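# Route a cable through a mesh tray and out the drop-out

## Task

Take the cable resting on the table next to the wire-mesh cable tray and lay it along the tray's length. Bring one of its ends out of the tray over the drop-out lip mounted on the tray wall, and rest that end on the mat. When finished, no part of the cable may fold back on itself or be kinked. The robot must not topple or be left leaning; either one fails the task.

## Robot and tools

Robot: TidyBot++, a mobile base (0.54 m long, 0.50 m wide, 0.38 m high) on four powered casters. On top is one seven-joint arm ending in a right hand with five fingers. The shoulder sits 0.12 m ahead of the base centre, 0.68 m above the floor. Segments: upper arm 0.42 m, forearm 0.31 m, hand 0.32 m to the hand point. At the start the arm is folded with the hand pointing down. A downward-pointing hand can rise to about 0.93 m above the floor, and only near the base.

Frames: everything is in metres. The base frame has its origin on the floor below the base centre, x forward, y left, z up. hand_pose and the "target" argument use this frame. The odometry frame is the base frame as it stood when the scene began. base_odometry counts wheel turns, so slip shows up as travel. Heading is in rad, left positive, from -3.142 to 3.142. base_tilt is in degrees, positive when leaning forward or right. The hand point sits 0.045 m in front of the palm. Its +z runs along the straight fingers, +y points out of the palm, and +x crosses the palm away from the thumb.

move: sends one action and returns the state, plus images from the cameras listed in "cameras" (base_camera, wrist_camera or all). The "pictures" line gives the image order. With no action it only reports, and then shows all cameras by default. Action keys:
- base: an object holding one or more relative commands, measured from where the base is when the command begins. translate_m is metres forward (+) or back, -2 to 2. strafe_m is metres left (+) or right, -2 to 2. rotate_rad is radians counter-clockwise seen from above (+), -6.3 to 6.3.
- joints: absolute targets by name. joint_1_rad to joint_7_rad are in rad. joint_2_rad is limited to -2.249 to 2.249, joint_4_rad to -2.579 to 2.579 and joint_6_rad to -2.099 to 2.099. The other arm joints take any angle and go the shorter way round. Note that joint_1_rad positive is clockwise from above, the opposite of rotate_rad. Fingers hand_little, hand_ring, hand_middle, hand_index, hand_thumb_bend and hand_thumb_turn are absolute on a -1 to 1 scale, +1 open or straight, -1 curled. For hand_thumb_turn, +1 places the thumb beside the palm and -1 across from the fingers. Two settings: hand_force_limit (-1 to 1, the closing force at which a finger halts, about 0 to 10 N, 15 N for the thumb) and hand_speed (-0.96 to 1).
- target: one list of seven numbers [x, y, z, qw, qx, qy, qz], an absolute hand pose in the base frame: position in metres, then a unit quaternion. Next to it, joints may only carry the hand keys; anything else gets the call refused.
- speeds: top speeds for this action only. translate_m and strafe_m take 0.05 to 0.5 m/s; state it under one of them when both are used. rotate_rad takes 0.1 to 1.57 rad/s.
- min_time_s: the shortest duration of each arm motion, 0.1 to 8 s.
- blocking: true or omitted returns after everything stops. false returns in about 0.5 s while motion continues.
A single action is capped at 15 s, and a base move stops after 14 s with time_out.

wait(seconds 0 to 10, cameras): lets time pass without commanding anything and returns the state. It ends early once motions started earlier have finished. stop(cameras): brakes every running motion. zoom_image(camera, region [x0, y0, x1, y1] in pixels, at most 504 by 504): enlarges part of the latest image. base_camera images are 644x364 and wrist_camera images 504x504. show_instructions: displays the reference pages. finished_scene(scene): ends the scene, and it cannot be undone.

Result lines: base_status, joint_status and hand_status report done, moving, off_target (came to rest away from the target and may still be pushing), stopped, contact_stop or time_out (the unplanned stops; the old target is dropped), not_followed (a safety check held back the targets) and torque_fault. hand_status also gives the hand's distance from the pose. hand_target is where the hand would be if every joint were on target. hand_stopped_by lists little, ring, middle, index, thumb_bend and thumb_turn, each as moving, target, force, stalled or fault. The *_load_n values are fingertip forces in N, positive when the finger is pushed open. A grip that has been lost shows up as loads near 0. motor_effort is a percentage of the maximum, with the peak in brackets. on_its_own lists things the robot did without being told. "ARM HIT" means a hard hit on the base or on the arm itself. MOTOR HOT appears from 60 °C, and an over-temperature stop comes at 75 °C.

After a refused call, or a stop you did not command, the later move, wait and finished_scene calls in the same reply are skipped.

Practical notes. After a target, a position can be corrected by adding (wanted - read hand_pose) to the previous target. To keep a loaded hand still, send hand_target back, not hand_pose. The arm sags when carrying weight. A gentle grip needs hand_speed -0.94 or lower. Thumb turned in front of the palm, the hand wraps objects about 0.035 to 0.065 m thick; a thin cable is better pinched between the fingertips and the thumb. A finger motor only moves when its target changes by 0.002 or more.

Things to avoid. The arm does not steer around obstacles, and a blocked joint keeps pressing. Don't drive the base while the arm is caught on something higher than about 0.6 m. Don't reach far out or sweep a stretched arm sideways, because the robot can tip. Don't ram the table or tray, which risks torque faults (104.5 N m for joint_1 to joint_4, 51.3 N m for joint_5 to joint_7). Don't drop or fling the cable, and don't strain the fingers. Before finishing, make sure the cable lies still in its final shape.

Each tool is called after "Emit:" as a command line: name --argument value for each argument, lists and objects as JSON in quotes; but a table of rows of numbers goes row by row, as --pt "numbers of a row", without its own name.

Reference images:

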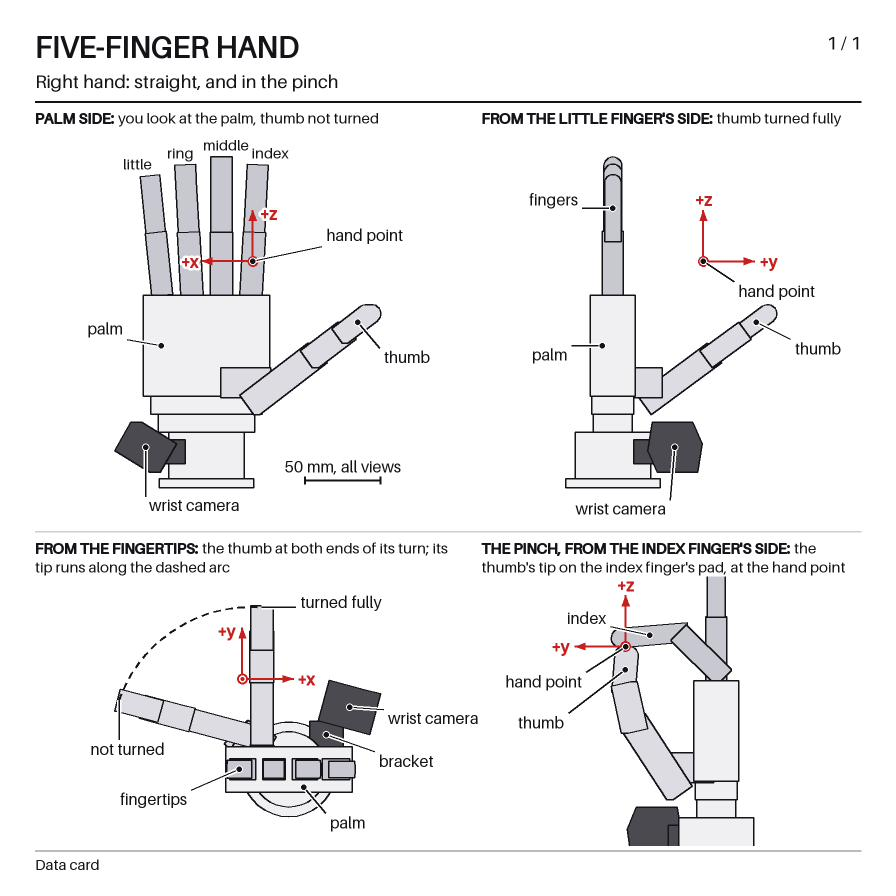

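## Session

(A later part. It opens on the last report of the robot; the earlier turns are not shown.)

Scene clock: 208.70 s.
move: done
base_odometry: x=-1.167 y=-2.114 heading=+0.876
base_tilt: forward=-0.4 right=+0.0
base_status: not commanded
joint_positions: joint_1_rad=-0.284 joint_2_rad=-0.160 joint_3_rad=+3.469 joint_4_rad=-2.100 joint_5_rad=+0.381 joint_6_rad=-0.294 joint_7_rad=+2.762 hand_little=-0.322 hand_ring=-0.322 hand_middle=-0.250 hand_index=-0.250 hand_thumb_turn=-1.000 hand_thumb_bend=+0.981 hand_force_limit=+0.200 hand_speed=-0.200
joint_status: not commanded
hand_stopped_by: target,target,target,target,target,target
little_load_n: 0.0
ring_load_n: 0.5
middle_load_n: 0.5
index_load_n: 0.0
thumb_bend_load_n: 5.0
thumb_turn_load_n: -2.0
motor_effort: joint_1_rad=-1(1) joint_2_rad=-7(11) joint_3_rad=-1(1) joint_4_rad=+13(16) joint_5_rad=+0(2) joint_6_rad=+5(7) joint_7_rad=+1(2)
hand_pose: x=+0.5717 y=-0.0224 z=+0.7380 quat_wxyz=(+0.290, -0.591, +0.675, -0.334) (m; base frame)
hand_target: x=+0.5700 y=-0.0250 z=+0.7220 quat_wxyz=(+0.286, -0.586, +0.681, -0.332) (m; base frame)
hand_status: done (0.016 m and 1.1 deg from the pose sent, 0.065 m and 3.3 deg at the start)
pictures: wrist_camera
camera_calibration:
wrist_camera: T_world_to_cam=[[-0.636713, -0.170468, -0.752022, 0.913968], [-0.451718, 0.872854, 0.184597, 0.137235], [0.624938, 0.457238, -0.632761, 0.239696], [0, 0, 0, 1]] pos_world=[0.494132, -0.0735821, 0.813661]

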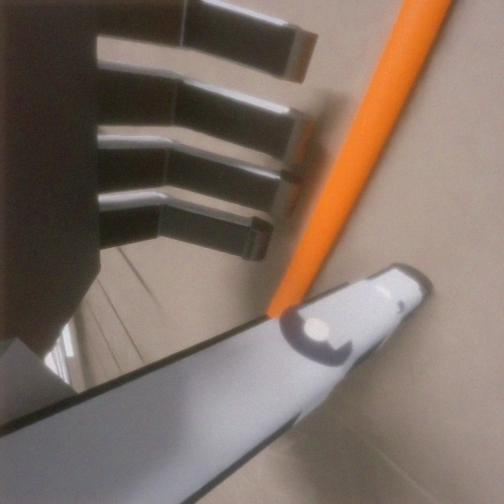

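Emit:
move --target '[0.570, -0.025, 0.732, 0.2859, -0.5862, 0.6814, -0.3323]' --min_time_s 0.5

Emit:
move --joints '{"hand_thumb_bend": -0.3, "hand_force_limit": -0.1, "hand_speed": -0.75}' --cameras '["wrist_camera"]'

Scene clock: 210.27 s.
move: done
base_odometry: x=-1.167 y=-2.114 heading=+0.876
base_tilt: forward=-0.4 right=+0.0
base_status: not commanded
joint_positions: joint_1_rad=-0.284 joint_2_rad=-0.160 joint_3_rad=+3.469 joint_4_rad=-2.100 joint_5_rad=+0.381 joint_6_rad=-0.294 joint_7_rad=+2.762 hand_little=-0.322 hand_ring=-0.322 hand_middle=-0.250 hand_index=-0.250 hand_thumb_turn=-1.000 hand_thumb_bend=+0.981 hand_force_limit=+0.200 hand_speed=-0.200
joint_status: not commanded
hand_stopped_by: target,target,target,target,target,target
little_load_n: 0.0
ring_load_n: 0.0
middle_load_n: 0.0
index_load_n: 0.0
thumb_bend_load_n: 5.5
thumb_turn_load_n: -2.5
motor_effort: joint_1_rad=-1(1) joint_2_rad=-7(7) joint_3_rad=-1(1) joint_4_rad=+13(14) joint_5_rad=+0(1) joint_6_rad=+6(6) joint_7_rad=+2(2)
hand_pose: x=+0.5718 y=-0.0224 z=+0.7380 quat_wxyz=(+0.290, -0.591, +0.675, -0.334) (m; base frame)
hand_target: x=+0.5700 y=-0.0250 z=+0.7320 quat_wxyz=(+0.286, -0.586, +0.681, -0.332) (m; base frame)
hand_status: done (0.007 m and 1.1 deg from the pose sent, 0.007 m and 1.1 deg at the start)
pictures: none

Scene clock: 214.10 s.
move: off_target
base_odometry: x=-1.167 y=-2.114 heading=+0.876
base_tilt: forward=-0.4 right=+0.0
base_status: not commanded
joint_positions: joint_1_rad=-0.284 joint_2_rad=-0.160 joint_3_rad=+3.469 joint_4_rad=-2.100 joint_5_rad=+0.381 joint_6_rad=-0.294 joint_7_rad=+2.762 hand_little=-0.322 hand_ring=-0.322 hand_middle=-0.250 hand_index=-0.250 hand_thumb_turn=-1.000 hand_thumb_bend=+0.973 hand_force_limit=-0.100 hand_speed=-0.750
joint_status: hand_thumb_bend off_target (ended at +0.973, target -0.300); the others done
hand_stopped_by: target,target,target,target,force,target
little_load_n: 0.0
ring_load_n: 0.0
middle_load_n: 0.0
index_load_n: 0.5
thumb_bend_load_n: 6.0
thumb_turn_load_n: -1.5
motor_effort: joint_1_rad=+0(1) joint_2_rad=-7(7) joint_3_rad=-1(1) joint_4_rad=+13(14) joint_5_rad=+0(1) joint_6_rad=+5(6) joint_7_rad=+2(2)
hand_pose: x=+0.5718 y=-0.0224 z=+0.7380 quat_wxyz=(+0.290, -0.591, +0.675, -0.334) (m; base frame)
hand_target: x=+0.5700 y=-0.0250 z=+0.7320 quat_wxyz=(+0.286, -0.586, +0.681, -0.332) (m; base frame)
hand_status: not commanded
pictures: wrist_camera
camera_calibration:
wrist_camera: T_world_to_cam=[[-0.636517, -0.170494, -0.752182, 0.914062], [-0.451803, 0.872834, 0.184487, 0.137411], [0.625076, 0.457267, -0.632603, 0.239438], [0, 0, 0, 1]] pos_world=[0.494231, -0.0735822, 0.81366]

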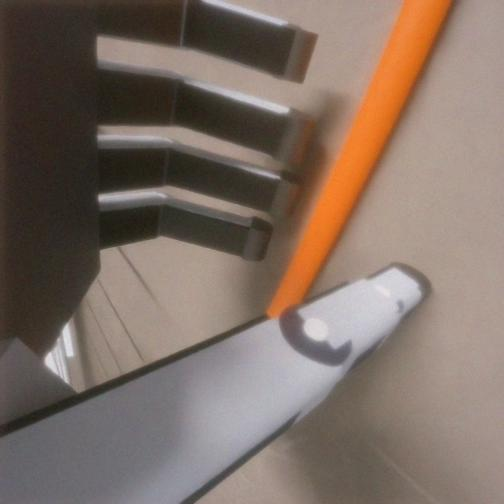

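Emit:
move --target '[0.570, -0.025, 0.748, 0.2859, -0.5862, 0.6814, -0.3323]' --min_time_s 0.7

Emit:
move --joints '{"hand_thumb_bend": -0.31, "hand_force_limit": 0.1, "hand_speed": -0.75}' --cameras '["wrist_camera"]'

Scene clock: 215.63 s.
move: done
base_odometry: x=-1.167 y=-2.114 heading=+0.876
base_tilt: forward=-0.4 right=+0.0
base_status: not commanded
joint_positions: joint_1_rad=-0.290 joint_2_rad=-0.160 joint_3_rad=+3.469 joint_4_rad=-2.094 joint_5_rad=+0.381 joint_6_rad=-0.309 joint_7_rad=+2.762 hand_little=-0.322 hand_ring=-0.322 hand_middle=-0.250 hand_index=-0.250 hand_thumb_turn=-1.000 hand_thumb_bend=+0.972 hand_force_limit=-0.100 hand_speed=-0.750
joint_status: not commanded
hand_stopped_by: target,target,target,target,force,target
little_load_n: 0.0
ring_load_n: 0.0
middle_load_n: 0.0
index_load_n: 0.0
thumb_bend_load_n: 0.0
thumb_turn_load_n: -0.5
motor_effort: joint_1_rad=+0(1) joint_2_rad=-10(10) joint_3_rad=-1(1) joint_4_rad=+15(16) joint_5_rad=+0(1) joint_6_rad=+6(6) joint_7_rad=+2(2)
hand_pose: x=+0.5706 y=-0.0214 z=+0.7380 quat_wxyz=(+0.287, -0.593, +0.675, -0.332) (m; base frame)
hand_target: x=+0.5700 y=-0.0250 z=+0.7480 quat_wxyz=(+0.286, -0.586, +0.681, -0.332) (m; base frame)
hand_status: done (0.011 m and 1.0 deg from the pose sent, 0.010 m and 1.1 deg at the start)
pictures: none

Scene clock: 217.73 s.
move: off_target
base_odometry: x=-1.167 y=-2.114 heading=+0.876
base_tilt: forward=-0.4 right=+0.0
base_status: not commanded
joint_positions: joint_1_rad=-0.290 joint_2_rad=-0.160 joint_3_rad=+3.469 joint_4_rad=-2.094 joint_5_rad=+0.381 joint_6_rad=-0.309 joint_7_rad=+2.762 hand_little=-0.322 hand_ring=-0.322 hand_middle=-0.249 hand_index=-0.250 hand_thumb_turn=-1.000 hand_thumb_bend=+0.358 hand_force_limit=+0.100 hand_speed=-0.750
joint_status: hand_thumb_bend off_target (ended at +0.358, target -0.310); the others done
hand_stopped_by: target,target,target,target,force,target
little_load_n: 0.0
ring_load_n: 0.0
middle_load_n: 8.5
index_load_n: 0.0
thumb_bend_load_n: 8.0
thumb_turn_load_n: 0.5
motor_effort: joint_1_rad=+0(1) joint_2_rad=-11(11) joint_3_rad=-1(1) joint_4_rad=+16(16) joint_5_rad=+1(1) joint_6_rad=+6(6) joint_7_rad=+1(2)
hand_pose: x=+0.5706 y=-0.0213 z=+0.7380 quat_wxyz=(+0.287, -0.593, +0.675, -0.332) (m; base frame)
hand_target: x=+0.5700 y=-0.0250 z=+0.7480 quat_wxyz=(+0.286, -0.586, +0.681, -0.332) (m; base frame)
hand_status: not commanded
pictures: wrist_camera
camera_calibration:
wrist_camera: T_world_to_cam=[[-0.6426, -0.172469, -0.746538, 0.912706], [-0.451135, 0.872707, 0.186708, 0.13391], [0.619308, 0.456768, -0.638609, 0.247451], [0, 0, 0, 1]] pos_world=[0.493669, -0.0724782, 0.814392]

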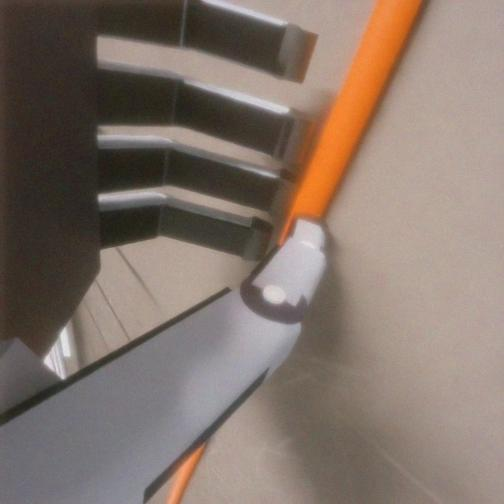

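Emit:
move --joints '{"hand_thumb_bend": -0.32, "hand_force_limit": 0.5, "hand_speed": -0.75}' --cameras '["wrist_camera"]'

Scene clock: 218.73 s.
move: off_target
base_odometry: x=-1.167 y=-2.114 heading=+0.876
base_tilt: forward=-0.4 right=+0.0
base_status: not commanded
joint_positions: joint_1_rad=-0.290 joint_2_rad=-0.160 joint_3_rad=+3.469 joint_4_rad=-2.094 joint_5_rad=+0.381 joint_6_rad=-0.309 joint_7_rad=+2.762 hand_little=-0.322 hand_ring=-0.322 hand_middle=-0.249 hand_index=-0.250 hand_thumb_turn=-1.000 hand_thumb_bend=+0.341 hand_force_limit=+0.500 hand_speed=-0.750
joint_status: hand_thumb_bend off_target (ended at +0.341, target -0.320); the others done
hand_stopped_by: target,target,target,target,force,target
little_load_n: 0.0
ring_load_n: 0.0
middle_load_n: 12.5
index_load_n: 0.0
thumb_bend_load_n: 11.5
thumb_turn_load_n: 0.5
motor_effort: joint_1_rad=+0(1) joint_2_rad=-11(11) joint_3_rad=-1(1) joint_4_rad=+16(16) joint_5_rad=+1(1) joint_6_rad=+5(6) joint_7_rad=+2(2)
hand_pose: x=+0.5706 y=-0.0213 z=+0.7380 quat_wxyz=(+0.287, -0.593, +0.675, -0.332) (m; base frame)
hand_target: x=+0.5700 y=-0.0250 z=+0.7480 quat_wxyz=(+0.286, -0.586, +0.681, -0.332) (m; base frame)
hand_status: not commanded
pictures: wrist_camera
camera_calibration:
wrist_camera: T_world_to_cam=[[-0.6426, -0.172469, -0.746538, 0.912706], [-0.451135, 0.872707, 0.186708, 0.13391], [0.619308, 0.456768, -0.638609, 0.247451], [0, 0, 0, 1]] pos_world=[0.493669, -0.0724782, 0.814392]

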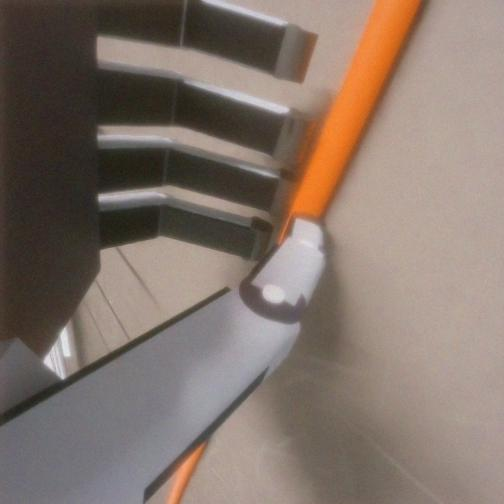

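Emit:
move --target '[0.575, -0.01, 0.85, 0.2859, -0.5862, 0.6814, -0.3323]' --min_time_s 2.5 --cameras '["wrist_camera"]'

Emit:
move --target '[0.59, 0.0, 0.94, 0.2859, -0.5862, 0.6814, -0.3323]' --min_time_s 2.5 --cameras '["wrist_camera"]'

Scene clock: 223.37 s.
move: done
base_odometry: x=-1.167 y=-2.114 heading=+0.876
base_tilt: forward=-0.4 right=+0.0
base_status: not commanded
joint_positions: joint_1_rad=-0.272 joint_2_rad=-0.162 joint_3_rad=+3.391 joint_4_rad=-1.790 joint_5_rad=+0.330 joint_6_rad=-0.642 joint_7_rad=+2.782 hand_little=-0.322 hand_ring=-0.322 hand_middle=-0.249 hand_index=-0.250 hand_thumb_turn=-1.000 hand_thumb_bend=+0.341 hand_force_limit=+0.500 hand_speed=-0.750
joint_status: not commanded
hand_stopped_by: target,target,target,target,force,target
little_load_n: 0.0
ring_load_n: 0.0
middle_load_n: 7.0
index_load_n: 0.0
thumb_bend_load_n: 6.5
thumb_turn_load_n: 2.5
motor_effort: joint_1_rad=+1(1) joint_2_rad=-11(12) joint_3_rad=+0(1) joint_4_rad=+17(17) joint_5_rad=+1(3) joint_6_rad=+6(7) joint_7_rad=+1(2)
hand_pose: x=+0.5861 y=-0.0191 z=+0.8303 quat_wxyz=(+0.274, -0.578, +0.691, -0.337) (m; base frame)
hand_target: x=+0.5750 y=-0.0100 z=+0.8500 quat_wxyz=(+0.286, -0.586, +0.681, -0.332) (m; base frame)
hand_status: done (0.024 m and 2.1 deg from the pose sent, 0.113 m and 1.1 deg at the start)
pictures: wrist_camera
camera_calibration:
wrist_camera: T_world_to_cam=[[-0.65809, -0.141331, -0.739556, 0.995915], [-0.404449, 0.894842, 0.188891, 0.0929888], [0.635089, 0.42342, -0.646047, 0.292026], [0, 0, 0, 1]] pos_world=[0.507549, -0.0661064, 0.907632]

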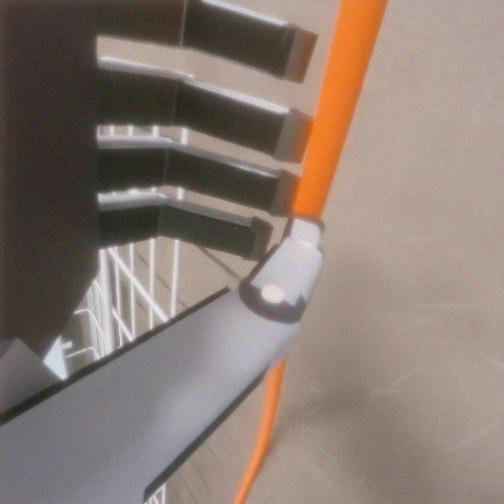

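Scene clock: 226.17 s.
move: done
base_odometry: x=-1.167 y=-2.114 heading=+0.876
base_tilt: forward=-0.4 right=+0.0
base_status: not commanded
joint_positions: joint_1_rad=-0.167 joint_2_rad=-0.155 joint_3_rad=+3.288 joint_4_rad=-1.443 joint_5_rad=+0.243 joint_6_rad=-0.909 joint_7_rad=+2.867 hand_little=-0.322 hand_ring=-0.322 hand_middle=-0.250 hand_index=-0.250 hand_thumb_turn=-1.000 hand_thumb_bend=+0.339 hand_force_limit=+0.500 hand_speed=-0.750
joint_status: not commanded
hand_stopped_by: target,target,target,target,force,target
little_load_n: 0.0
ring_load_n: 0.0
middle_load_n: 0.0
index_load_n: 0.0
thumb_bend_load_n: 0.0
thumb_turn_load_n: 0.0
motor_effort: joint_1_rad=+0(1) joint_2_rad=-11(12) joint_3_rad=+0(1) joint_4_rad=+16(17) joint_5_rad=+0(2) joint_6_rad=+7(7) joint_7_rad=+1(2)
hand_pose: x=+0.5911 y=-0.0176 z=+0.9529 quat_wxyz=(+0.298, -0.557, +0.689, -0.356) (m; base frame)
hand_target: x=+0.5900 y=+0.0000 z=+0.9400 quat_wxyz=(+0.286, -0.586, +0.681, -0.332) (m; base frame)
hand_status: done (0.022 m and 4.6 deg from the pose sent, 0.111 m and 2.1 deg at the start)
pictures: wrist_camera
camera_calibration:
wrist_camera: T_world_to_cam=[[-0.607362, -0.119311, -0.785415, 1.10418], [-0.39858, 0.900983, 0.171356, 0.0839398], [0.687201, 0.417126, -0.594778, 0.287671], [0, 0, 0, 1]] pos_world=[0.506405, -0.063883, 1.02396]

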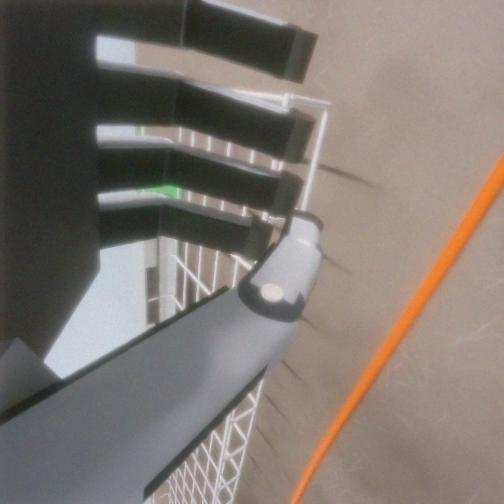

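Emit:
move --cameras '["wrist_camera","base_camera"]'

Scene clock: 229.60 s.
Motor temperatures (°C): [30 28 29 25 29 34 48]
base_odometry: x=-1.167 y=-2.114 heading=+0.876
base_tilt: forward=-0.4 right=+0.0
base_status: not commanded
joint_positions: joint_1_rad=-0.167 joint_2_rad=-0.155 joint_3_rad=+3.288 joint_4_rad=-1.443 joint_5_rad=+0.243 joint_6_rad=-0.910 joint_7_rad=+2.867 hand_little=-0.322 hand_ring=-0.322 hand_middle=-0.250 hand_index=-0.250 hand_thumb_turn=-1.000 hand_thumb_bend=+0.339 hand_force_limit=+0.500 hand_speed=-0.750
joint_status: not commanded
hand_stopped_by: target,target,target,target,force,target
little_load_n: 0.0
ring_load_n: 0.0
middle_load_n: 0.0
index_load_n: 0.0
thumb_bend_load_n: 0.0
thumb_turn_load_n: 0.0
motor_effort: joint_1_rad=+0(1) joint_2_rad=-11(12) joint_3_rad=+0(1) joint_4_rad=+16(17) joint_5_rad=+1(2) joint_6_rad=+6(7) joint_7_rad=+2(2)
hand_pose: x=+0.5910 y=-0.0176 z=+0.9527 quat_wxyz=(+0.298, -0.557, +0.689, -0.356) (m; base frame)
hand_target: x=+0.5900 y=+0.0000 z=+0.9400 quat_wxyz=(+0.286, -0.586, +0.681, -0.332) (m; base frame)
hand_status: done (0.022 m and 4.6 deg from the pose sent, 0.111 m and 2.1 deg at the start)
pictures: base_camera, wrist_camera
camera_calibration:
wrist_camera: T_world_to_cam=[[-0.607891, -0.119281, -0.78501, 1.10391], [-0.398606, 0.900891, 0.171781, 0.083401], [0.686719, 0.417333, -0.595189, 0.288317], [0, 0, 0, 1]] pos_world=[0.506308, -0.0637843, 1.02386]

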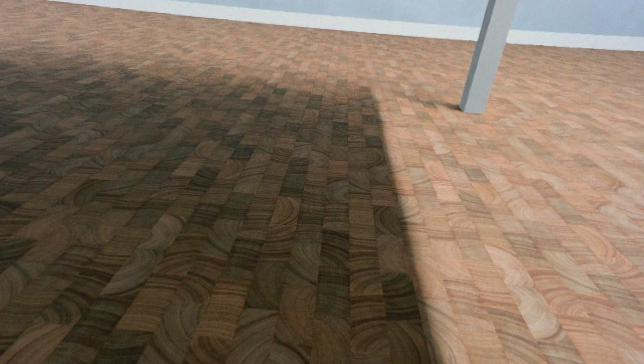

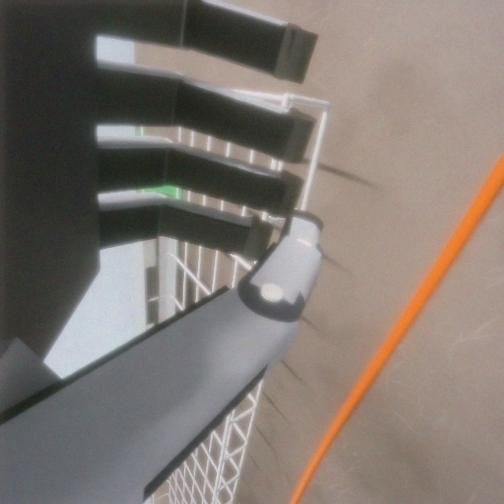

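Emit:
move --target '[0.60, -0.015, 0.80, 0.2590, -0.5818, 0.7044, -0.3136]' --joints '{"hand_speed": -0.2, "hand_force_limit": 0.0, "hand_thumb_bend": 0.98}' --min_time_s 2 --cameras '["wrist_camera"]'

Scene clock: 240.40 s.
move: done
base_odometry: x=-1.167 y=-2.114 heading=+0.876
base_tilt: forward=-0.4 right=+0.0
base_status: not commanded
joint_positions: joint_1_rad=-0.117 joint_2_rad=-0.110 joint_3_rad=+3.287 joint_4_rad=-1.760 joint_5_rad=+0.243 joint_6_rad=-0.660 joint_7_rad=+2.867 hand_little=-0.322 hand_ring=-0.322 hand_middle=-0.250 hand_index=-0.250 hand_thumb_turn=-1.000 hand_thumb_bend=+0.980 hand_force_limit=+0.000 hand_speed=-0.200
joint_status: all done
hand_stopped_by: target,target,target,target,target,target
little_load_n: 0.0
ring_load_n: 0.0
middle_load_n: 0.0
index_load_n: 0.0
thumb_bend_load_n: 0.0
thumb_turn_load_n: 0.0
motor_effort: joint_1_rad=+0(1) joint_2_rad=-13(13) joint_3_rad=+0(0) joint_4_rad=+16(17) joint_5_rad=+1(2) joint_6_rad=+6(7) joint_7_rad=+2(2)
hand_pose: x=+0.5916 y=-0.0260 z=+0.8163 quat_wxyz=(+0.255, -0.583, +0.700, -0.324) (m; base frame)
hand_target: x=+0.6000 y=-0.0150 z=+0.8000 quat_wxyz=(+0.259, -0.582, +0.704, -0.314) (m; base frame)
hand_status: done (0.021 m and 1.4 deg from the pose sent, 0.153 m and 7.4 deg at the start)
pictures: wrist_camera
camera_calibration:
wrist_camera: T_world_to_cam=[[-0.695811, -0.135839, -0.705262, 0.982645], [-0.385968, 0.898833, 0.207674, 0.0778274], [0.605702, 0.416711, -0.677847, 0.325643], [0, 0, 0, 1]] pos_world=[0.516532, -0.0721712, 0.897595]

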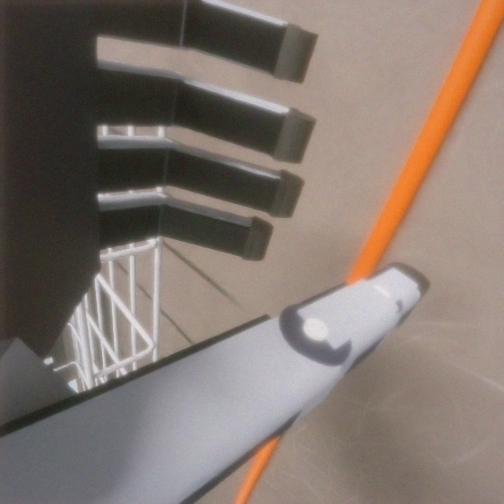

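Emit:
move --target '[0.613, -0.015, 0.722, 0.2590, -0.5818, 0.7044, -0.3136]' --min_time_s 2 --cameras '["wrist_camera"]'

Scene clock: 243.83 s.
move: done
base_odometry: x=-1.167 y=-2.114 heading=+0.876
base_tilt: forward=-0.4 right=+0.0
base_status: not commanded
joint_positions: joint_1_rad=-0.005 joint_2_rad=-0.027 joint_3_rad=+3.187 joint_4_rad=-1.936 joint_5_rad=+0.279 joint_6_rad=-0.406 joint_7_rad=+2.785 hand_little=-0.322 hand_ring=-0.322 hand_middle=-0.250 hand_index=-0.250 hand_thumb_turn=-1.000 hand_thumb_bend=+0.980 hand_force_limit=+0.000 hand_speed=-0.200
joint_status: not commanded
hand_stopped_by: target,target,target,target,target,target
little_load_n: 0.0
ring_load_n: 0.0
middle_load_n: 0.0
index_load_n: 0.0
thumb_bend_load_n: 0.0
thumb_turn_load_n: 0.0
motor_effort: joint_1_rad=-1(1) joint_2_rad=-15(16) joint_3_rad=+0(0) joint_4_rad=+16(17) joint_5_rad=+1(2) joint_6_rad=+6(6) joint_7_rad=+1(2)
hand_pose: x=+0.6082 y=-0.0172 z=+0.7396 quat_wxyz=(+0.263, -0.581, +0.703, -0.315) (m; base frame)
hand_target: x=+0.6130 y=-0.0150 z=+0.7220 quat_wxyz=(+0.259, -0.582, +0.704, -0.314) (m; base frame)
hand_status: done (0.018 m and 0.5 deg from the pose sent, 0.097 m and 1.4 deg at the start)
pictures: wrist_camera
camera_calibration:
wrist_camera: T_world_to_cam=[[-0.694639, -0.12171, -0.708988, 0.943583], [-0.390181, 0.891754, 0.2292, 0.0788225], [0.604347, 0.435845, -0.666936, 0.252938], [0, 0, 0, 1]] pos_world=[0.533342, -0.0656888, 0.819617]

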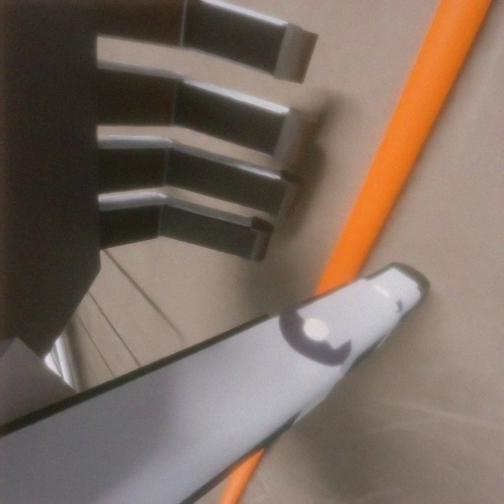

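Emit:
move --joints '{"hand_speed": -0.75, "hand_force_limit": 0.2, "hand_thumb_bend": -0.2}' --cameras '["wrist_camera"]'

Scene clock: 248.80 s.
move: off_target
base_odometry: x=-1.167 y=-2.114 heading=+0.876
base_tilt: forward=-0.4 right=+0.0
base_status: not commanded
joint_positions: joint_1_rad=-0.005 joint_2_rad=-0.027 joint_3_rad=+3.187 joint_4_rad=-1.936 joint_5_rad=+0.279 joint_6_rad=-0.404 joint_7_rad=+2.785 hand_little=-0.322 hand_ring=-0.322 hand_middle=-0.249 hand_index=-0.250 hand_thumb_turn=-1.000 hand_thumb_bend=+0.165 hand_force_limit=+0.200 hand_speed=-0.750
joint_status: hand_thumb_bend off_target (ended at +0.165, target -0.200); the others done
hand_stopped_by: target,target,target,target,force,target
little_load_n: 0.0
ring_load_n: 0.0
middle_load_n: 7.5
index_load_n: 0.0
thumb_bend_load_n: 9.0
thumb_turn_load_n: 1.0
motor_effort: joint_1_rad=+0(1) joint_2_rad=-15(15) joint_3_rad=+0(0) joint_4_rad=+16(16) joint_5_rad=+1(2) joint_6_rad=+6(6) joint_7_rad=+2(2)
hand_pose: x=+0.6086 y=-0.0170 z=+0.7399 quat_wxyz=(+0.263, -0.581, +0.702, -0.316) (m; base frame)
hand_target: x=+0.6130 y=-0.0150 z=+0.7220 quat_wxyz=(+0.259, -0.582, +0.704, -0.314) (m; base frame)
hand_status: not commanded
pictures: wrist_camera
camera_calibration:
wrist_camera: T_world_to_cam=[[-0.693589, -0.121731, -0.710011, 0.944146], [-0.39081, 0.891552, 0.228914, 0.0793232], [0.605146, 0.436252, -0.665944, 0.251695], [0, 0, 0, 1]] pos_world=[0.533537, -0.0655912, 0.819811]

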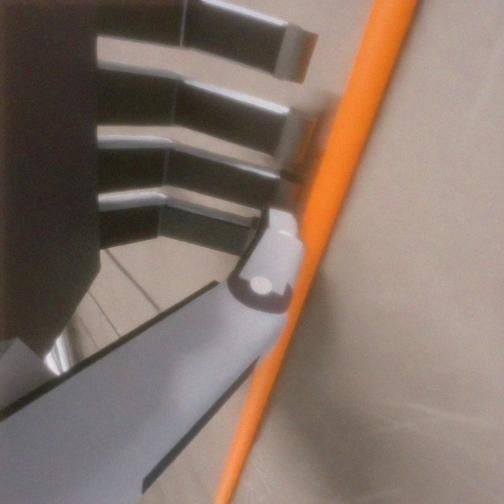

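Emit:
move --joints '{"hand_speed": -0.3, "hand_force_limit": 0.2, "hand_thumb_bend": 0.98}'

Emit:
move --target '[0.62, -0.015, 0.740, 0.2590, -0.5818, 0.7044, -0.3136]' --min_time_s 1

Emit:
move --target '[0.62, -0.015, 0.712, 0.2590, -0.5818, 0.7044, -0.3136]' --min_time_s 1 --cameras '["wrist_camera"]'

Scene clock: 252.30 s.
move: done
base_odometry: x=-1.167 y=-2.114 heading=+0.876
base_tilt: forward=-0.4 right=+0.0
base_status: not commanded
joint_positions: joint_1_rad=-0.002 joint_2_rad=-0.021 joint_3_rad=+3.186 joint_4_rad=-1.943 joint_5_rad=+0.283 joint_6_rad=-0.391 joint_7_rad=+2.784 hand_little=-0.322 hand_ring=-0.322 hand_middle=-0.250 hand_index=-0.250 hand_thumb_turn=-1.000 hand_thumb_bend=+0.980 hand_force_limit=+0.200 hand_speed=-0.300
joint_status: all done
hand_stopped_by: target,target,target,target,target,target
little_load_n: 0.0
ring_load_n: 0.0
middle_load_n: 0.5
index_load_n: 0.0
thumb_bend_load_n: 0.0
thumb_turn_load_n: 0.0
motor_effort: joint_1_rad=-1(1) joint_2_rad=-15(16) joint_3_rad=+0(1) joint_4_rad=+16(16) joint_5_rad=+1(2) joint_6_rad=+5(6) joint_7_rad=+2(2)
hand_pose: x=+0.6097 y=-0.0176 z=+0.7360 quat_wxyz=(+0.263, -0.582, +0.702, -0.316) (m; base frame)
hand_target: x=+0.6130 y=-0.0150 z=+0.7220 quat_wxyz=(+0.259, -0.582, +0.704, -0.314) (m; base frame)
hand_status: not commanded
pictures: none

Scene clock: 253.60 s.
move: done
base_odometry: x=-1.167 y=-2.114 heading=+0.876
base_tilt: forward=-0.3 right=+0.0
base_status: not commanded
joint_positions: joint_1_rad=-0.002 joint_2_rad=-0.021 joint_3_rad=+3.186 joint_4_rad=-1.922 joint_5_rad=+0.283 joint_6_rad=-0.391 joint_7_rad=+2.784 hand_little=-0.322 hand_ring=-0.322 hand_middle=-0.250 hand_index=-0.250 hand_thumb_turn=-1.000 hand_thumb_bend=+0.980 hand_force_limit=+0.200 hand_speed=-0.300
joint_status: not commanded
hand_stopped_by: target,target,target,target,target,target
little_load_n: 0.0
ring_load_n: 0.0
middle_load_n: 0.0
index_load_n: 0.0
thumb_bend_load_n: 0.0
thumb_turn_load_n: 0.0
motor_effort: joint_1_rad=+0(1) joint_2_rad=-15(16) joint_3_rad=+0(0) joint_4_rad=+16(16) joint_5_rad=+0(1) joint_6_rad=+5(6) joint_7_rad=+2(2)
hand_pose: x=+0.6170 y=-0.0179 z=+0.7461 quat_wxyz=(+0.270, -0.579, +0.699, -0.322) (m; base frame)
hand_target: x=+0.6200 y=-0.0150 z=+0.7400 quat_wxyz=(+0.259, -0.582, +0.704, -0.314) (m; base frame)
hand_status: done (0.007 m and 1.7 deg from the pose sent, 0.011 m and 0.6 deg at the start)
pictures: none

Scene clock: 254.90 s.
move: done
base_odometry: x=-1.167 y=-2.114 heading=+0.876
base_tilt: forward=-0.4 right=+0.0
base_status: not commanded
joint_positions: joint_1_rad=+0.035 joint_2_rad=-0.004 joint_3_rad=+3.146 joint_4_rad=-1.938 joint_5_rad=+0.317 joint_6_rad=-0.368 joint_7_rad=+2.745 hand_little=-0.322 hand_ring=-0.322 hand_middle=-0.250 hand_index=-0.250 hand_thumb_turn=-1.000 hand_thumb_bend=+0.980 hand_force_limit=+0.200 hand_speed=-0.300
joint_status: not commanded
hand_stopped_by: target,target,target,target,target,target
little_load_n: 0.0
ring_load_n: 0.0
middle_load_n: 0.0
index_load_n: 0.0
thumb_bend_load_n: 1.0
thumb_turn_load_n: 0.0
motor_effort: joint_1_rad=+1(1) joint_2_rad=-14(16) joint_3_rad=+0(1) joint_4_rad=+15(16) joint_5_rad=+0(1) joint_6_rad=+5(6) joint_7_rad=+1(2)
hand_pose: x=+0.6187 y=-0.0178 z=+0.7359 quat_wxyz=(+0.267, -0.578, +0.700, -0.322) (m; base frame)
hand_target: x=+0.6200 y=-0.0150 z=+0.7120 quat_wxyz=(+0.259, -0.582, +0.704, -0.314) (m; base frame)
hand_status: done (0.024 m and 1.5 deg from the pose sent, 0.034 m and 1.7 deg at the start)
pictures: wrist_camera
camera_calibration:
wrist_camera: T_world_to_cam=[[-0.683136, -0.123097, -0.719842, 0.949054], [-0.392502, 0.893111, 0.219761, 0.0926713], [0.615847, 0.432666, -0.658432, 0.230963], [0, 0, 0, 1]] pos_world=[0.542469, -0.0658699, 0.814877]

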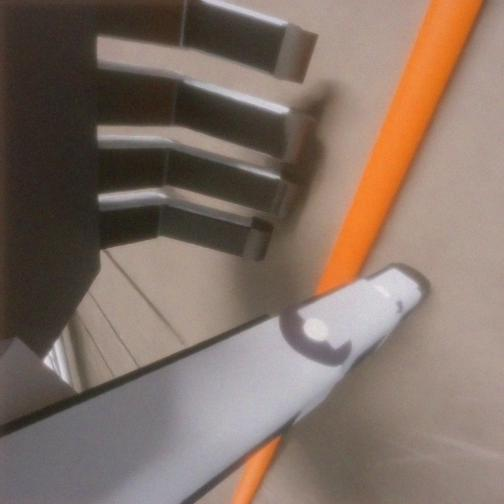

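Emit:
move --target '[0.603, -0.015, 0.745, 0.2590, -0.5818, 0.7044, -0.3136]' --min_time_s 1

Emit:
move --target '[0.603, -0.015, 0.711, 0.2590, -0.5818, 0.7044, -0.3136]' --min_time_s 1 --cameras '["wrist_camera"]'

Scene clock: 257.70 s.
move: done
base_odometry: x=-1.167 y=-2.114 heading=+0.876
base_tilt: forward=-0.4 right=+0.0
base_status: not commanded
joint_positions: joint_1_rad=-0.044 joint_2_rad=-0.013 joint_3_rad=+3.207 joint_4_rad=-1.938 joint_5_rad=+0.317 joint_6_rad=-0.395 joint_7_rad=+2.745 hand_little=-0.322 hand_ring=-0.322 hand_middle=-0.250 hand_index=-0.250 hand_thumb_turn=-1.000 hand_thumb_bend=+0.980 hand_force_limit=+0.200 hand_speed=-0.300
joint_status: not commanded
hand_stopped_by: target,target,target,target,target,target
little_load_n: 0.0
ring_load_n: 0.0
middle_load_n: 0.0
index_load_n: 0.0
thumb_bend_load_n: -1.0
thumb_turn_load_n: -1.0
motor_effort: joint_1_rad=+0(2) joint_2_rad=-14(15) joint_3_rad=+0(1) joint_4_rad=+14(15) joint_5_rad=+0(1) joint_6_rad=+4(6) joint_7_rad=+1(2)
hand_pose: x=+0.6126 y=-0.0113 z=+0.7351 quat_wxyz=(+0.263, -0.585, +0.700, -0.316) (m; base frame)
hand_target: x=+0.6030 y=-0.0150 z=+0.7450 quat_wxyz=(+0.259, -0.582, +0.704, -0.314) (m; base frame)
hand_status: done (0.014 m and 0.8 deg from the pose sent, 0.018 m and 1.5 deg at the start)
pictures: none

Scene clock: 259.00 s.
move: done
base_odometry: x=-1.167 y=-2.114 heading=+0.876
base_tilt: forward=-0.4 right=+0.0
base_status: not commanded
joint_positions: joint_1_rad=-0.030 joint_2_rad=-0.022 joint_3_rad=+3.201 joint_4_rad=-1.960 joint_5_rad=+0.320 joint_6_rad=-0.356 joint_7_rad=+2.736 hand_little=-0.322 hand_ring=-0.322 hand_middle=-0.250 hand_index=-0.250 hand_thumb_turn=-1.000 hand_thumb_bend=+0.982 hand_force_limit=+0.200 hand_speed=-0.300
joint_status: not commanded
hand_stopped_by: target,target,target,target,target,target
little_load_n: 0.0
ring_load_n: 0.0
middle_load_n: 0.0
index_load_n: 0.0
thumb_bend_load_n: 6.5
thumb_turn_load_n: 0.0
motor_effort: joint_1_rad=+0(1) joint_2_rad=-9(15) joint_3_rad=+1(1) joint_4_rad=+11(14) joint_5_rad=+2(2) joint_6_rad=+4(5) joint_7_rad=+2(2)
hand_pose: x=+0.6133 y=-0.0119 z=+0.7357 quat_wxyz=(+0.273, -0.580, +0.698, -0.320) (m; base frame)
hand_target: x=+0.6030 y=-0.0150 z=+0.7110 quat_wxyz=(+0.259, -0.582, +0.704, -0.314) (m; base frame)
hand_status: done (0.027 m and 1.9 deg from the pose sent, 0.026 m and 0.8 deg at the start)
pictures: wrist_camera
camera_calibration:
wrist_camera: T_world_to_cam=[[-0.677308, -0.124649, -0.725063, 0.94609], [-0.401545, 0.888435, 0.222363, 0.0889113], [0.616454, 0.441754, -0.651796, 0.226501], [0, 0, 0, 1]] pos_world=[0.536868, -0.0611209, 0.813837]

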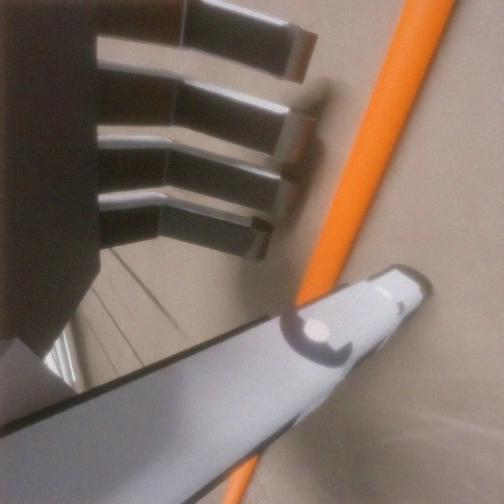

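Emit:
move --joints '{"hand_speed": -0.75, "hand_force_limit": 0.4, "hand_thumb_bend": -0.2}' --cameras '["wrist_camera"]'

Scene clock: 263.37 s.
move: off_target
base_odometry: x=-1.167 y=-2.114 heading=+0.876
base_tilt: forward=-0.4 right=+0.0
base_status: not commanded
joint_positions: joint_1_rad=-0.030 joint_2_rad=-0.023 joint_3_rad=+3.201 joint_4_rad=-1.961 joint_5_rad=+0.320 joint_6_rad=-0.356 joint_7_rad=+2.736 hand_little=-0.322 hand_ring=-0.322 hand_middle=-0.250 hand_index=-0.250 hand_thumb_turn=-1.000 hand_thumb_bend=+0.975 hand_force_limit=+0.400 hand_speed=-0.750
joint_status: hand_thumb_bend off_target (ended at +0.975, target -0.200); the others done
hand_stopped_by: target,target,target,target,force,target
little_load_n: 0.0
ring_load_n: 0.0
middle_load_n: 0.0
index_load_n: 0.0
thumb_bend_load_n: 7.5
thumb_turn_load_n: 0.5
motor_effort: joint_1_rad=+0(2) joint_2_rad=-9(9) joint_3_rad=+1(1) joint_4_rad=+11(11) joint_5_rad=+1(3) joint_6_rad=+3(5) joint_7_rad=+2(3)
hand_pose: x=+0.6130 y=-0.0119 z=+0.7357 quat_wxyz=(+0.273, -0.579, +0.698, -0.320) (m; base frame)
hand_target: x=+0.6030 y=-0.0150 z=+0.7110 quat_wxyz=(+0.259, -0.582, +0.704, -0.314) (m; base frame)
hand_status: not commanded
pictures: wrist_camera
camera_calibration:
wrist_camera: T_world_to_cam=[[-0.677194, -0.124649, -0.72517, 0.945912], [-0.401582, 0.888434, 0.222302, 0.0888606], [0.616556, 0.441756, -0.651698, 0.226553], [0, 0, 0, 1]] pos_world=[0.536568, -0.0611209, 0.813837]

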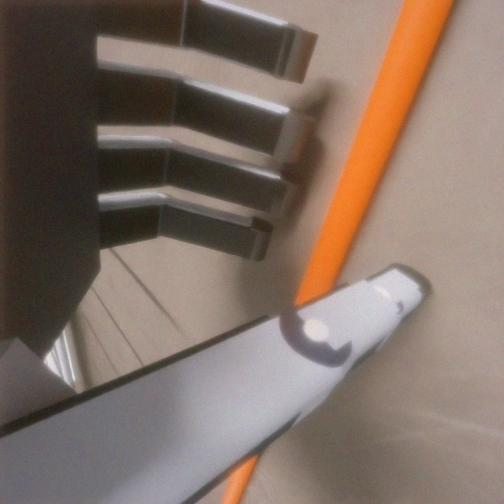

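Emit:
move --target '[0.603, -0.015, 0.728, 0.2590, -0.5818, 0.7044, -0.3136]' --min_time_s 1

Emit:
move --joints '{"hand_speed": -0.75, "hand_force_limit": 0.4, "hand_thumb_bend": -0.21}' --cameras '["wrist_camera"]'

Scene clock: 265.20 s.
move: done
base_odometry: x=-1.167 y=-2.114 heading=+0.876
base_tilt: forward=-0.4 right=+0.0
base_status: not commanded
joint_positions: joint_1_rad=-0.030 joint_2_rad=-0.023 joint_3_rad=+3.201 joint_4_rad=-1.961 joint_5_rad=+0.320 joint_6_rad=-0.356 joint_7_rad=+2.736 hand_little=-0.322 hand_ring=-0.322 hand_middle=-0.250 hand_index=-0.250 hand_thumb_turn=-1.000 hand_thumb_bend=+0.975 hand_force_limit=+0.400 hand_speed=-0.750
joint_status: not commanded
hand_stopped_by: target,target,target,target,force,target
little_load_n: 0.0
ring_load_n: 0.0
middle_load_n: 0.0
index_load_n: 0.0
thumb_bend_load_n: 7.0
thumb_turn_load_n: 0.5
motor_effort: joint_1_rad=+1(1) joint_2_rad=-10(11) joint_3_rad=+1(1) joint_4_rad=+13(13) joint_5_rad=+1(2) joint_6_rad=+5(6) joint_7_rad=+2(3)
hand_pose: x=+0.6130 y=-0.0118 z=+0.7359 quat_wxyz=(+0.273, -0.579, +0.698, -0.320) (m; base frame)
hand_target: x=+0.6030 y=-0.0150 z=+0.7280 quat_wxyz=(+0.259, -0.582, +0.704, -0.314) (m; base frame)
hand_status: done (0.013 m and 2.0 deg from the pose sent, 0.013 m and 1.9 deg at the start)
pictures: none

Scene clock: 267.17 s.
move: off_target
base_odometry: x=-1.167 y=-2.114 heading=+0.876
base_tilt: forward=-0.4 right=+0.0
base_status: not commanded
joint_positions: joint_1_rad=-0.030 joint_2_rad=-0.023 joint_3_rad=+3.201 joint_4_rad=-1.961 joint_5_rad=+0.320 joint_6_rad=-0.356 joint_7_rad=+2.736 hand_little=-0.322 hand_ring=-0.322 hand_middle=-0.249 hand_index=-0.250 hand_thumb_turn=-1.000 hand_thumb_bend=+0.410 hand_force_limit=+0.400 hand_speed=-0.750
joint_status: hand_thumb_bend off_target (ended at +0.410, target -0.210); the others done
hand_stopped_by: target,target,target,target,force,target
little_load_n: 0.0
ring_load_n: 0.0
middle_load_n: 11.5
index_load_n: 0.0
thumb_bend_load_n: 11.5
thumb_turn_load_n: 6.0
motor_effort: joint_1_rad=+1(1) joint_2_rad=-15(15) joint_3_rad=+1(1) joint_4_rad=+16(16) joint_5_rad=+0(2) joint_6_rad=+6(6) joint_7_rad=+2(2)
hand_pose: x=+0.6129 y=-0.0118 z=+0.7361 quat_wxyz=(+0.273, -0.579, +0.698, -0.321) (m; base frame)
hand_target: x=+0.6030 y=-0.0150 z=+0.7280 quat_wxyz=(+0.259, -0.582, +0.704, -0.314) (m; base frame)
hand_status: not commanded
pictures: wrist_camera
camera_calibration:
wrist_camera: T_world_to_cam=[[-0.676587, -0.124809, -0.725709, 0.946174], [-0.402005, 0.888312, 0.22202, 0.0891141], [0.616946, 0.441955, -0.651194, 0.226158], [0, 0, 0, 1]] pos_world=[0.536465, -0.061022, 0.814134]

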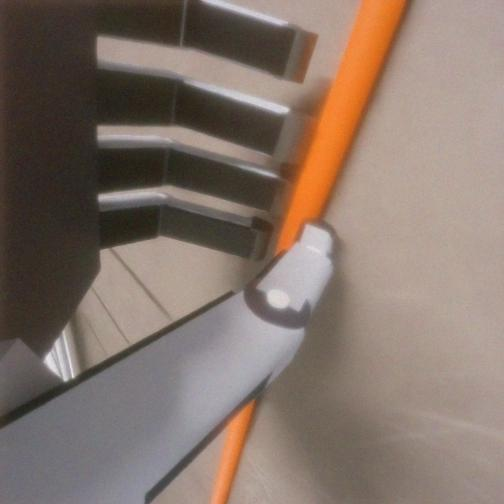

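Emit:
move --joints '{"hand_speed": -0.5, "hand_thumb_bend": 0.58}'

Emit:
move --target '[0.610, -0.015, 0.705, 0.2590, -0.5818, 0.7044, -0.3136]' --min_time_s 1 --cameras '["wrist_camera"]'

Emit:
move --joints '{"hand_speed": -0.75, "hand_force_limit": 0.3, "hand_thumb_bend": -0.22}' --cameras '["wrist_camera"]'

Scene clock: 270.40 s.
move: done
base_odometry: x=-1.167 y=-2.114 heading=+0.876
base_tilt: forward=-0.4 right=+0.0
base_status: not commanded
joint_positions: joint_1_rad=-0.030 joint_2_rad=-0.023 joint_3_rad=+3.201 joint_4_rad=-1.961 joint_5_rad=+0.320 joint_6_rad=-0.356 joint_7_rad=+2.736 hand_little=-0.322 hand_ring=-0.322 hand_middle=-0.250 hand_index=-0.250 hand_thumb_turn=-1.000 hand_thumb_bend=+0.580 hand_force_limit=+0.400 hand_speed=-0.500
joint_status: all done
hand_stopped_by: target,target,target,target,target,target
little_load_n: 0.0
ring_load_n: 0.0
middle_load_n: 0.0
index_load_n: 0.0
thumb_bend_load_n: 0.0
thumb_turn_load_n: 0.0
motor_effort: joint_1_rad=+0(1) joint_2_rad=-15(15) joint_3_rad=+0(1) joint_4_rad=+16(16) joint_5_rad=+1(1) joint_6_rad=+5(6) joint_7_rad=+1(2)
hand_pose: x=+0.6129 y=-0.0118 z=+0.7361 quat_wxyz=(+0.273, -0.579, +0.698, -0.321) (m; base frame)
hand_target: x=+0.6030 y=-0.0150 z=+0.7280 quat_wxyz=(+0.259, -0.582, +0.704, -0.314) (m; base frame)
hand_status: not commanded
pictures: none

Scene clock: 271.70 s.
move: done
base_odometry: x=-1.167 y=-2.114 heading=+0.876
base_tilt: forward=-0.3 right=+0.0
base_status: not commanded
joint_positions: joint_1_rad=+0.012 joint_2_rad=-0.023 joint_3_rad=+3.166 joint_4_rad=-1.971 joint_5_rad=+0.340 joint_6_rad=-0.343 joint_7_rad=+2.718 hand_little=-0.322 hand_ring=-0.322 hand_middle=-0.250 hand_index=-0.250 hand_thumb_turn=-1.000 hand_thumb_bend=+0.580 hand_force_limit=+0.400 hand_speed=-0.500
joint_status: not commanded
hand_stopped_by: target,target,target,target,target,target
little_load_n: 0.0
ring_load_n: 0.0
middle_load_n: -3.5
index_load_n: 0.0
thumb_bend_load_n: 1.5
thumb_turn_load_n: 0.0
motor_effort: joint_1_rad=+0(1) joint_2_rad=-11(15) joint_3_rad=+0(1) joint_4_rad=+14(16) joint_5_rad=+1(1) joint_6_rad=+5(6) joint_7_rad=+1(2)
hand_pose: x=+0.6125 y=-0.0158 z=+0.7342 quat_wxyz=(+0.273, -0.577, +0.698, -0.324) (m; base frame)
hand_target: x=+0.6100 y=-0.0150 z=+0.7050 quat_wxyz=(+0.259, -0.582, +0.704, -0.314) (m; base frame)
hand_status: done (0.029 m and 2.2 deg from the pose sent, 0.031 m and 2.0 deg at the start)
pictures: wrist_camera
camera_calibration:
wrist_camera: T_world_to_cam=[[-0.673874, -0.123072, -0.728524, 0.944566], [-0.396943, 0.891947, 0.216486, 0.0939655], [0.623162, 0.435067, -0.649912, 0.222083], [0, 0, 0, 1]] pos_world=[0.535423, -0.0641836, 0.812132]

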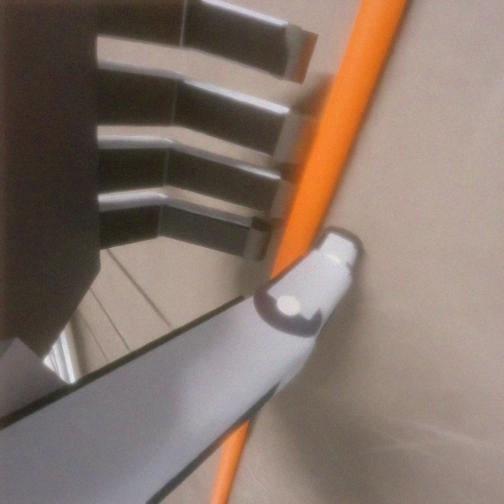

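Scene clock: 274.20 s.
move: off_target
base_odometry: x=-1.167 y=-2.114 heading=+0.876
base_tilt: forward=-0.4 right=+0.0
base_status: not commanded
joint_positions: joint_1_rad=+0.012 joint_2_rad=-0.023 joint_3_rad=+3.166 joint_4_rad=-1.972 joint_5_rad=+0.340 joint_6_rad=-0.341 joint_7_rad=+2.718 hand_little=-0.322 hand_ring=-0.322 hand_middle=-0.250 hand_index=-0.250 hand_thumb_turn=-1.000 hand_thumb_bend=+0.444 hand_force_limit=+0.300 hand_speed=-0.750
joint_status: hand_thumb_bend off_target (ended at +0.444, target -0.220); the others done
hand_stopped_by: target,target,target,target,force,target
little_load_n: 0.0
ring_load_n: 0.0
middle_load_n: -1.5
index_load_n: 0.0
thumb_bend_load_n: 10.0
thumb_turn_load_n: 3.0
motor_effort: joint_1_rad=+0(1) joint_2_rad=-10(13) joint_3_rad=+0(1) joint_4_rad=+13(14) joint_5_rad=+1(2) joint_6_rad=+4(5) joint_7_rad=+2(2)
hand_pose: x=+0.6126 y=-0.0158 z=+0.7340 quat_wxyz=(+0.273, -0.577, +0.698, -0.324) (m; base frame)
hand_target: x=+0.6100 y=-0.0150 z=+0.7050 quat_wxyz=(+0.259, -0.582, +0.704, -0.314) (m; base frame)
hand_status: not commanded
pictures: wrist_camera
camera_calibration:
wrist_camera: T_world_to_cam=[[-0.673612, -0.123227, -0.72874, 0.944444], [-0.397253, 0.891831, 0.216395, 0.0942419], [0.623247, 0.435261, -0.649701, 0.221748], [0, 0, 0, 1]] pos_world=[0.535423, -0.0641846, 0.81193]

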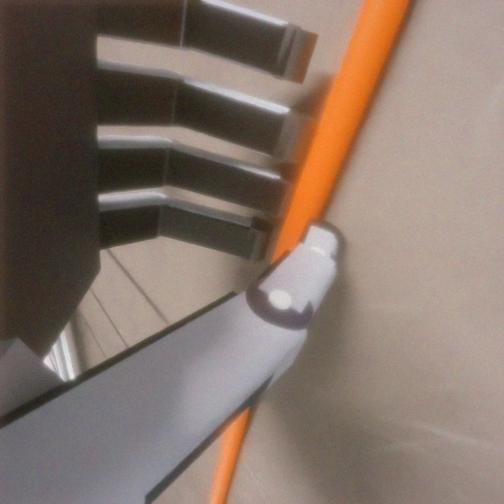

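Emit:
move --joints '{"hand_speed": -0.3, "hand_thumb_bend": 0.98}'

Emit:
move --target '[0.610, -0.015, 0.77, 0.3087, -0.5570, 0.6744, -0.3738]' --min_time_s 1.5

Emit:
move --joints '{"hand_speed": -0.3, "hand_thumb_bend": 0.75}' --cameras '["wrist_camera"]'

Scene clock: 279.83 s.
move: done
base_odometry: x=-1.167 y=-2.114 heading=+0.876
base_tilt: forward=-0.4 right=+0.0
base_status: not commanded
joint_positions: joint_1_rad=+0.015 joint_2_rad=-0.023 joint_3_rad=+3.166 joint_4_rad=-1.972 joint_5_rad=+0.342 joint_6_rad=-0.323 joint_7_rad=+2.718 hand_little=-0.322 hand_ring=-0.322 hand_middle=-0.250 hand_index=-0.250 hand_thumb_turn=-1.000 hand_thumb_bend=+0.978 hand_force_limit=+0.300 hand_speed=-0.300
joint_status: all done
hand_stopped_by: target,target,target,target,target,target
little_load_n: 0.0
ring_load_n: 0.0
middle_load_n: 0.0
index_load_n: 0.0
thumb_bend_load_n: -3.0
thumb_turn_load_n: -1.0
motor_effort: joint_1_rad=+0(1) joint_2_rad=-13(13) joint_3_rad=+0(1) joint_4_rad=+12(14) joint_5_rad=+1(1) joint_6_rad=+2(5) joint_7_rad=+2(2)
hand_pose: x=+0.6168 y=-0.0160 z=+0.7373 quat_wxyz=(+0.279, -0.575, +0.695, -0.329) (m; base frame)
hand_target: x=+0.6100 y=-0.0150 z=+0.7050 quat_wxyz=(+0.259, -0.582, +0.704, -0.314) (m; base frame)
hand_status: not commanded
pictures: none

Scene clock: 281.67 s.
move: done
base_odometry: x=-1.167 y=-2.114 heading=+0.876
base_tilt: forward=-0.4 right=+0.0
base_status: not commanded
joint_positions: joint_1_rad=-0.051 joint_2_rad=-0.082 joint_3_rad=+3.178 joint_4_rad=-2.012 joint_5_rad=+0.615 joint_6_rad=-0.311 joint_7_rad=+2.455 hand_little=-0.322 hand_ring=-0.322 hand_middle=-0.250 hand_index=-0.250 hand_thumb_turn=-1.000 hand_thumb_bend=+0.979 hand_force_limit=+0.300 hand_speed=-0.300
joint_status: not commanded
hand_stopped_by: target,target,target,target,target,target
little_load_n: 0.0
ring_load_n: 0.0
middle_load_n: 0.0
index_load_n: 0.0
thumb_bend_load_n: 0.0
thumb_turn_load_n: 0.0
motor_effort: joint_1_rad=+0(1) joint_2_rad=-13(15) joint_3_rad=+0(1) joint_4_rad=+16(16) joint_5_rad=+1(2) joint_6_rad=+5(6) joint_7_rad=+2(2)
hand_pose: x=+0.6106 y=-0.0130 z=+0.7571 quat_wxyz=(+0.289, -0.570, +0.678, -0.363) (m; base frame)
hand_target: x=+0.6100 y=-0.0150 z=+0.7700 quat_wxyz=(+0.309, -0.557, +0.674, -0.374) (m; base frame)
hand_status: done (0.013 m and 3.0 deg from the pose sent, 0.033 m and 7.0 deg at the start)
pictures: none

Scene clock: 282.37 s.
move: done
base_odometry: x=-1.167 y=-2.114 heading=+0.876
base_tilt: forward=-0.4 right=+0.0
base_status: not commanded
joint_positions: joint_1_rad=-0.051 joint_2_rad=-0.082 joint_3_rad=+3.178 joint_4_rad=-2.012 joint_5_rad=+0.615 joint_6_rad=-0.311 joint_7_rad=+2.455 hand_little=-0.322 hand_ring=-0.322 hand_middle=-0.250 hand_index=-0.250 hand_thumb_turn=-1.000 hand_thumb_bend=+0.750 hand_force_limit=+0.300 hand_speed=-0.300
joint_status: all done
hand_stopped_by: target,target,target,target,target,target
little_load_n: 0.0
ring_load_n: 0.0
middle_load_n: 0.0
index_load_n: 0.0
thumb_bend_load_n: 0.0
thumb_turn_load_n: 0.0
motor_effort: joint_1_rad=+0(1) joint_2_rad=-13(14) joint_3_rad=+0(1) joint_4_rad=+16(16) joint_5_rad=+1(2) joint_6_rad=+5(6) joint_7_rad=+2(2)
hand_pose: x=+0.6106 y=-0.0130 z=+0.7571 quat_wxyz=(+0.289, -0.570, +0.678, -0.363) (m; base frame)
hand_target: x=+0.6100 y=-0.0150 z=+0.7700 quat_wxyz=(+0.309, -0.557, +0.674, -0.374) (m; base frame)
hand_status: not commanded
pictures: wrist_camera
camera_calibration:
wrist_camera: T_world_to_cam=[[-0.610426, -0.158006, -0.776154, 0.957183], [-0.414309, 0.898854, 0.142859, 0.152157], [0.675077, 0.408773, -0.614147, 0.177815], [0, 0, 0, 1]] pos_world=[0.527291, -0.0582126, 0.830388]

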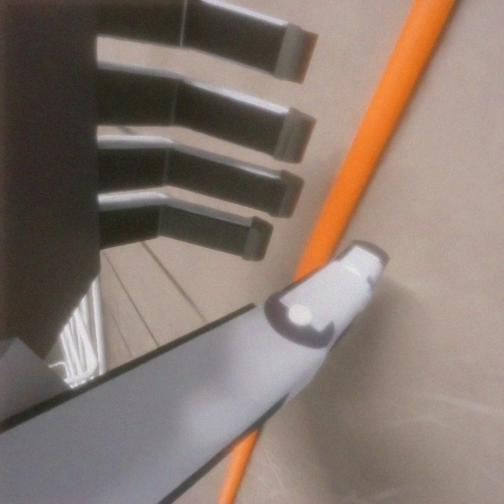

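Emit:
move --target '[0.617, -0.013, 0.732, 0.3187, -0.5500, 0.6650, -0.3858]' --min_time_s 1.5 --cameras '["wrist_camera"]'

Scene clock: 286.03 s.
move: done
base_odometry: x=-1.167 y=-2.114 heading=+0.876
base_tilt: forward=-0.4 right=+0.0
base_status: not commanded
joint_positions: joint_1_rad=-0.031 joint_2_rad=-0.082 joint_3_rad=+3.170 joint_4_rad=-2.131 joint_5_rad=+1.488 joint_6_rad=-0.211 joint_7_rad=+1.563 hand_little=-0.322 hand_ring=-0.322 hand_middle=-0.250 hand_index=-0.250 hand_thumb_turn=-1.000 hand_thumb_bend=+0.750 hand_force_limit=+0.300 hand_speed=-0.300
joint_status: not commanded
hand_stopped_by: target,target,target,target,target,target
little_load_n: 0.0
ring_load_n: 0.0
middle_load_n: 0.0
index_load_n: 0.0
thumb_bend_load_n: 0.0
thumb_turn_load_n: 0.0
motor_effort: joint_1_rad=+0(1) joint_2_rad=-13(14) joint_3_rad=+0(1) joint_4_rad=+15(16) joint_5_rad=+1(2) joint_6_rad=-1(5) joint_7_rad=+2(2)
hand_pose: x=+0.6203 y=-0.0297 z=+0.7521 quat_wxyz=(+0.317, -0.536, +0.668, -0.408) (m; base frame)
hand_target: x=+0.6170 y=-0.0130 z=+0.7320 quat_wxyz=(+0.319, -0.551, +0.667, -0.387) (m; base frame)
hand_status: done (0.026 m and 3.0 deg from the pose sent, 0.026 m and 5.1 deg at the start)
pictures: wrist_camera
camera_calibration:
wrist_camera: T_world_to_cam=[[-0.520243, -0.150756, -0.840607, 0.949326], [-0.391873, 0.916696, 0.0781245, 0.207188], [0.758803, 0.370055, -0.535982, 0.0631865], [0, 0, 0, 1]] pos_world=[0.527126, -0.070194, 0.81569]

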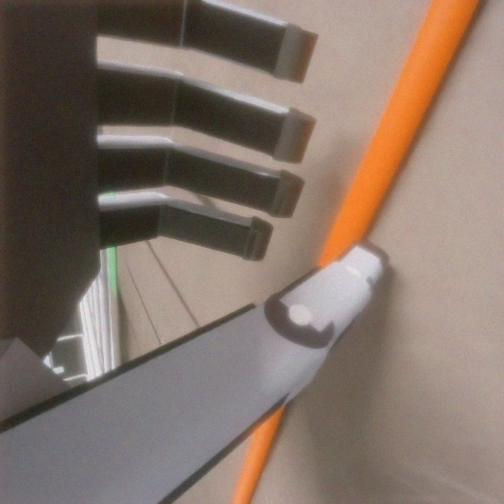

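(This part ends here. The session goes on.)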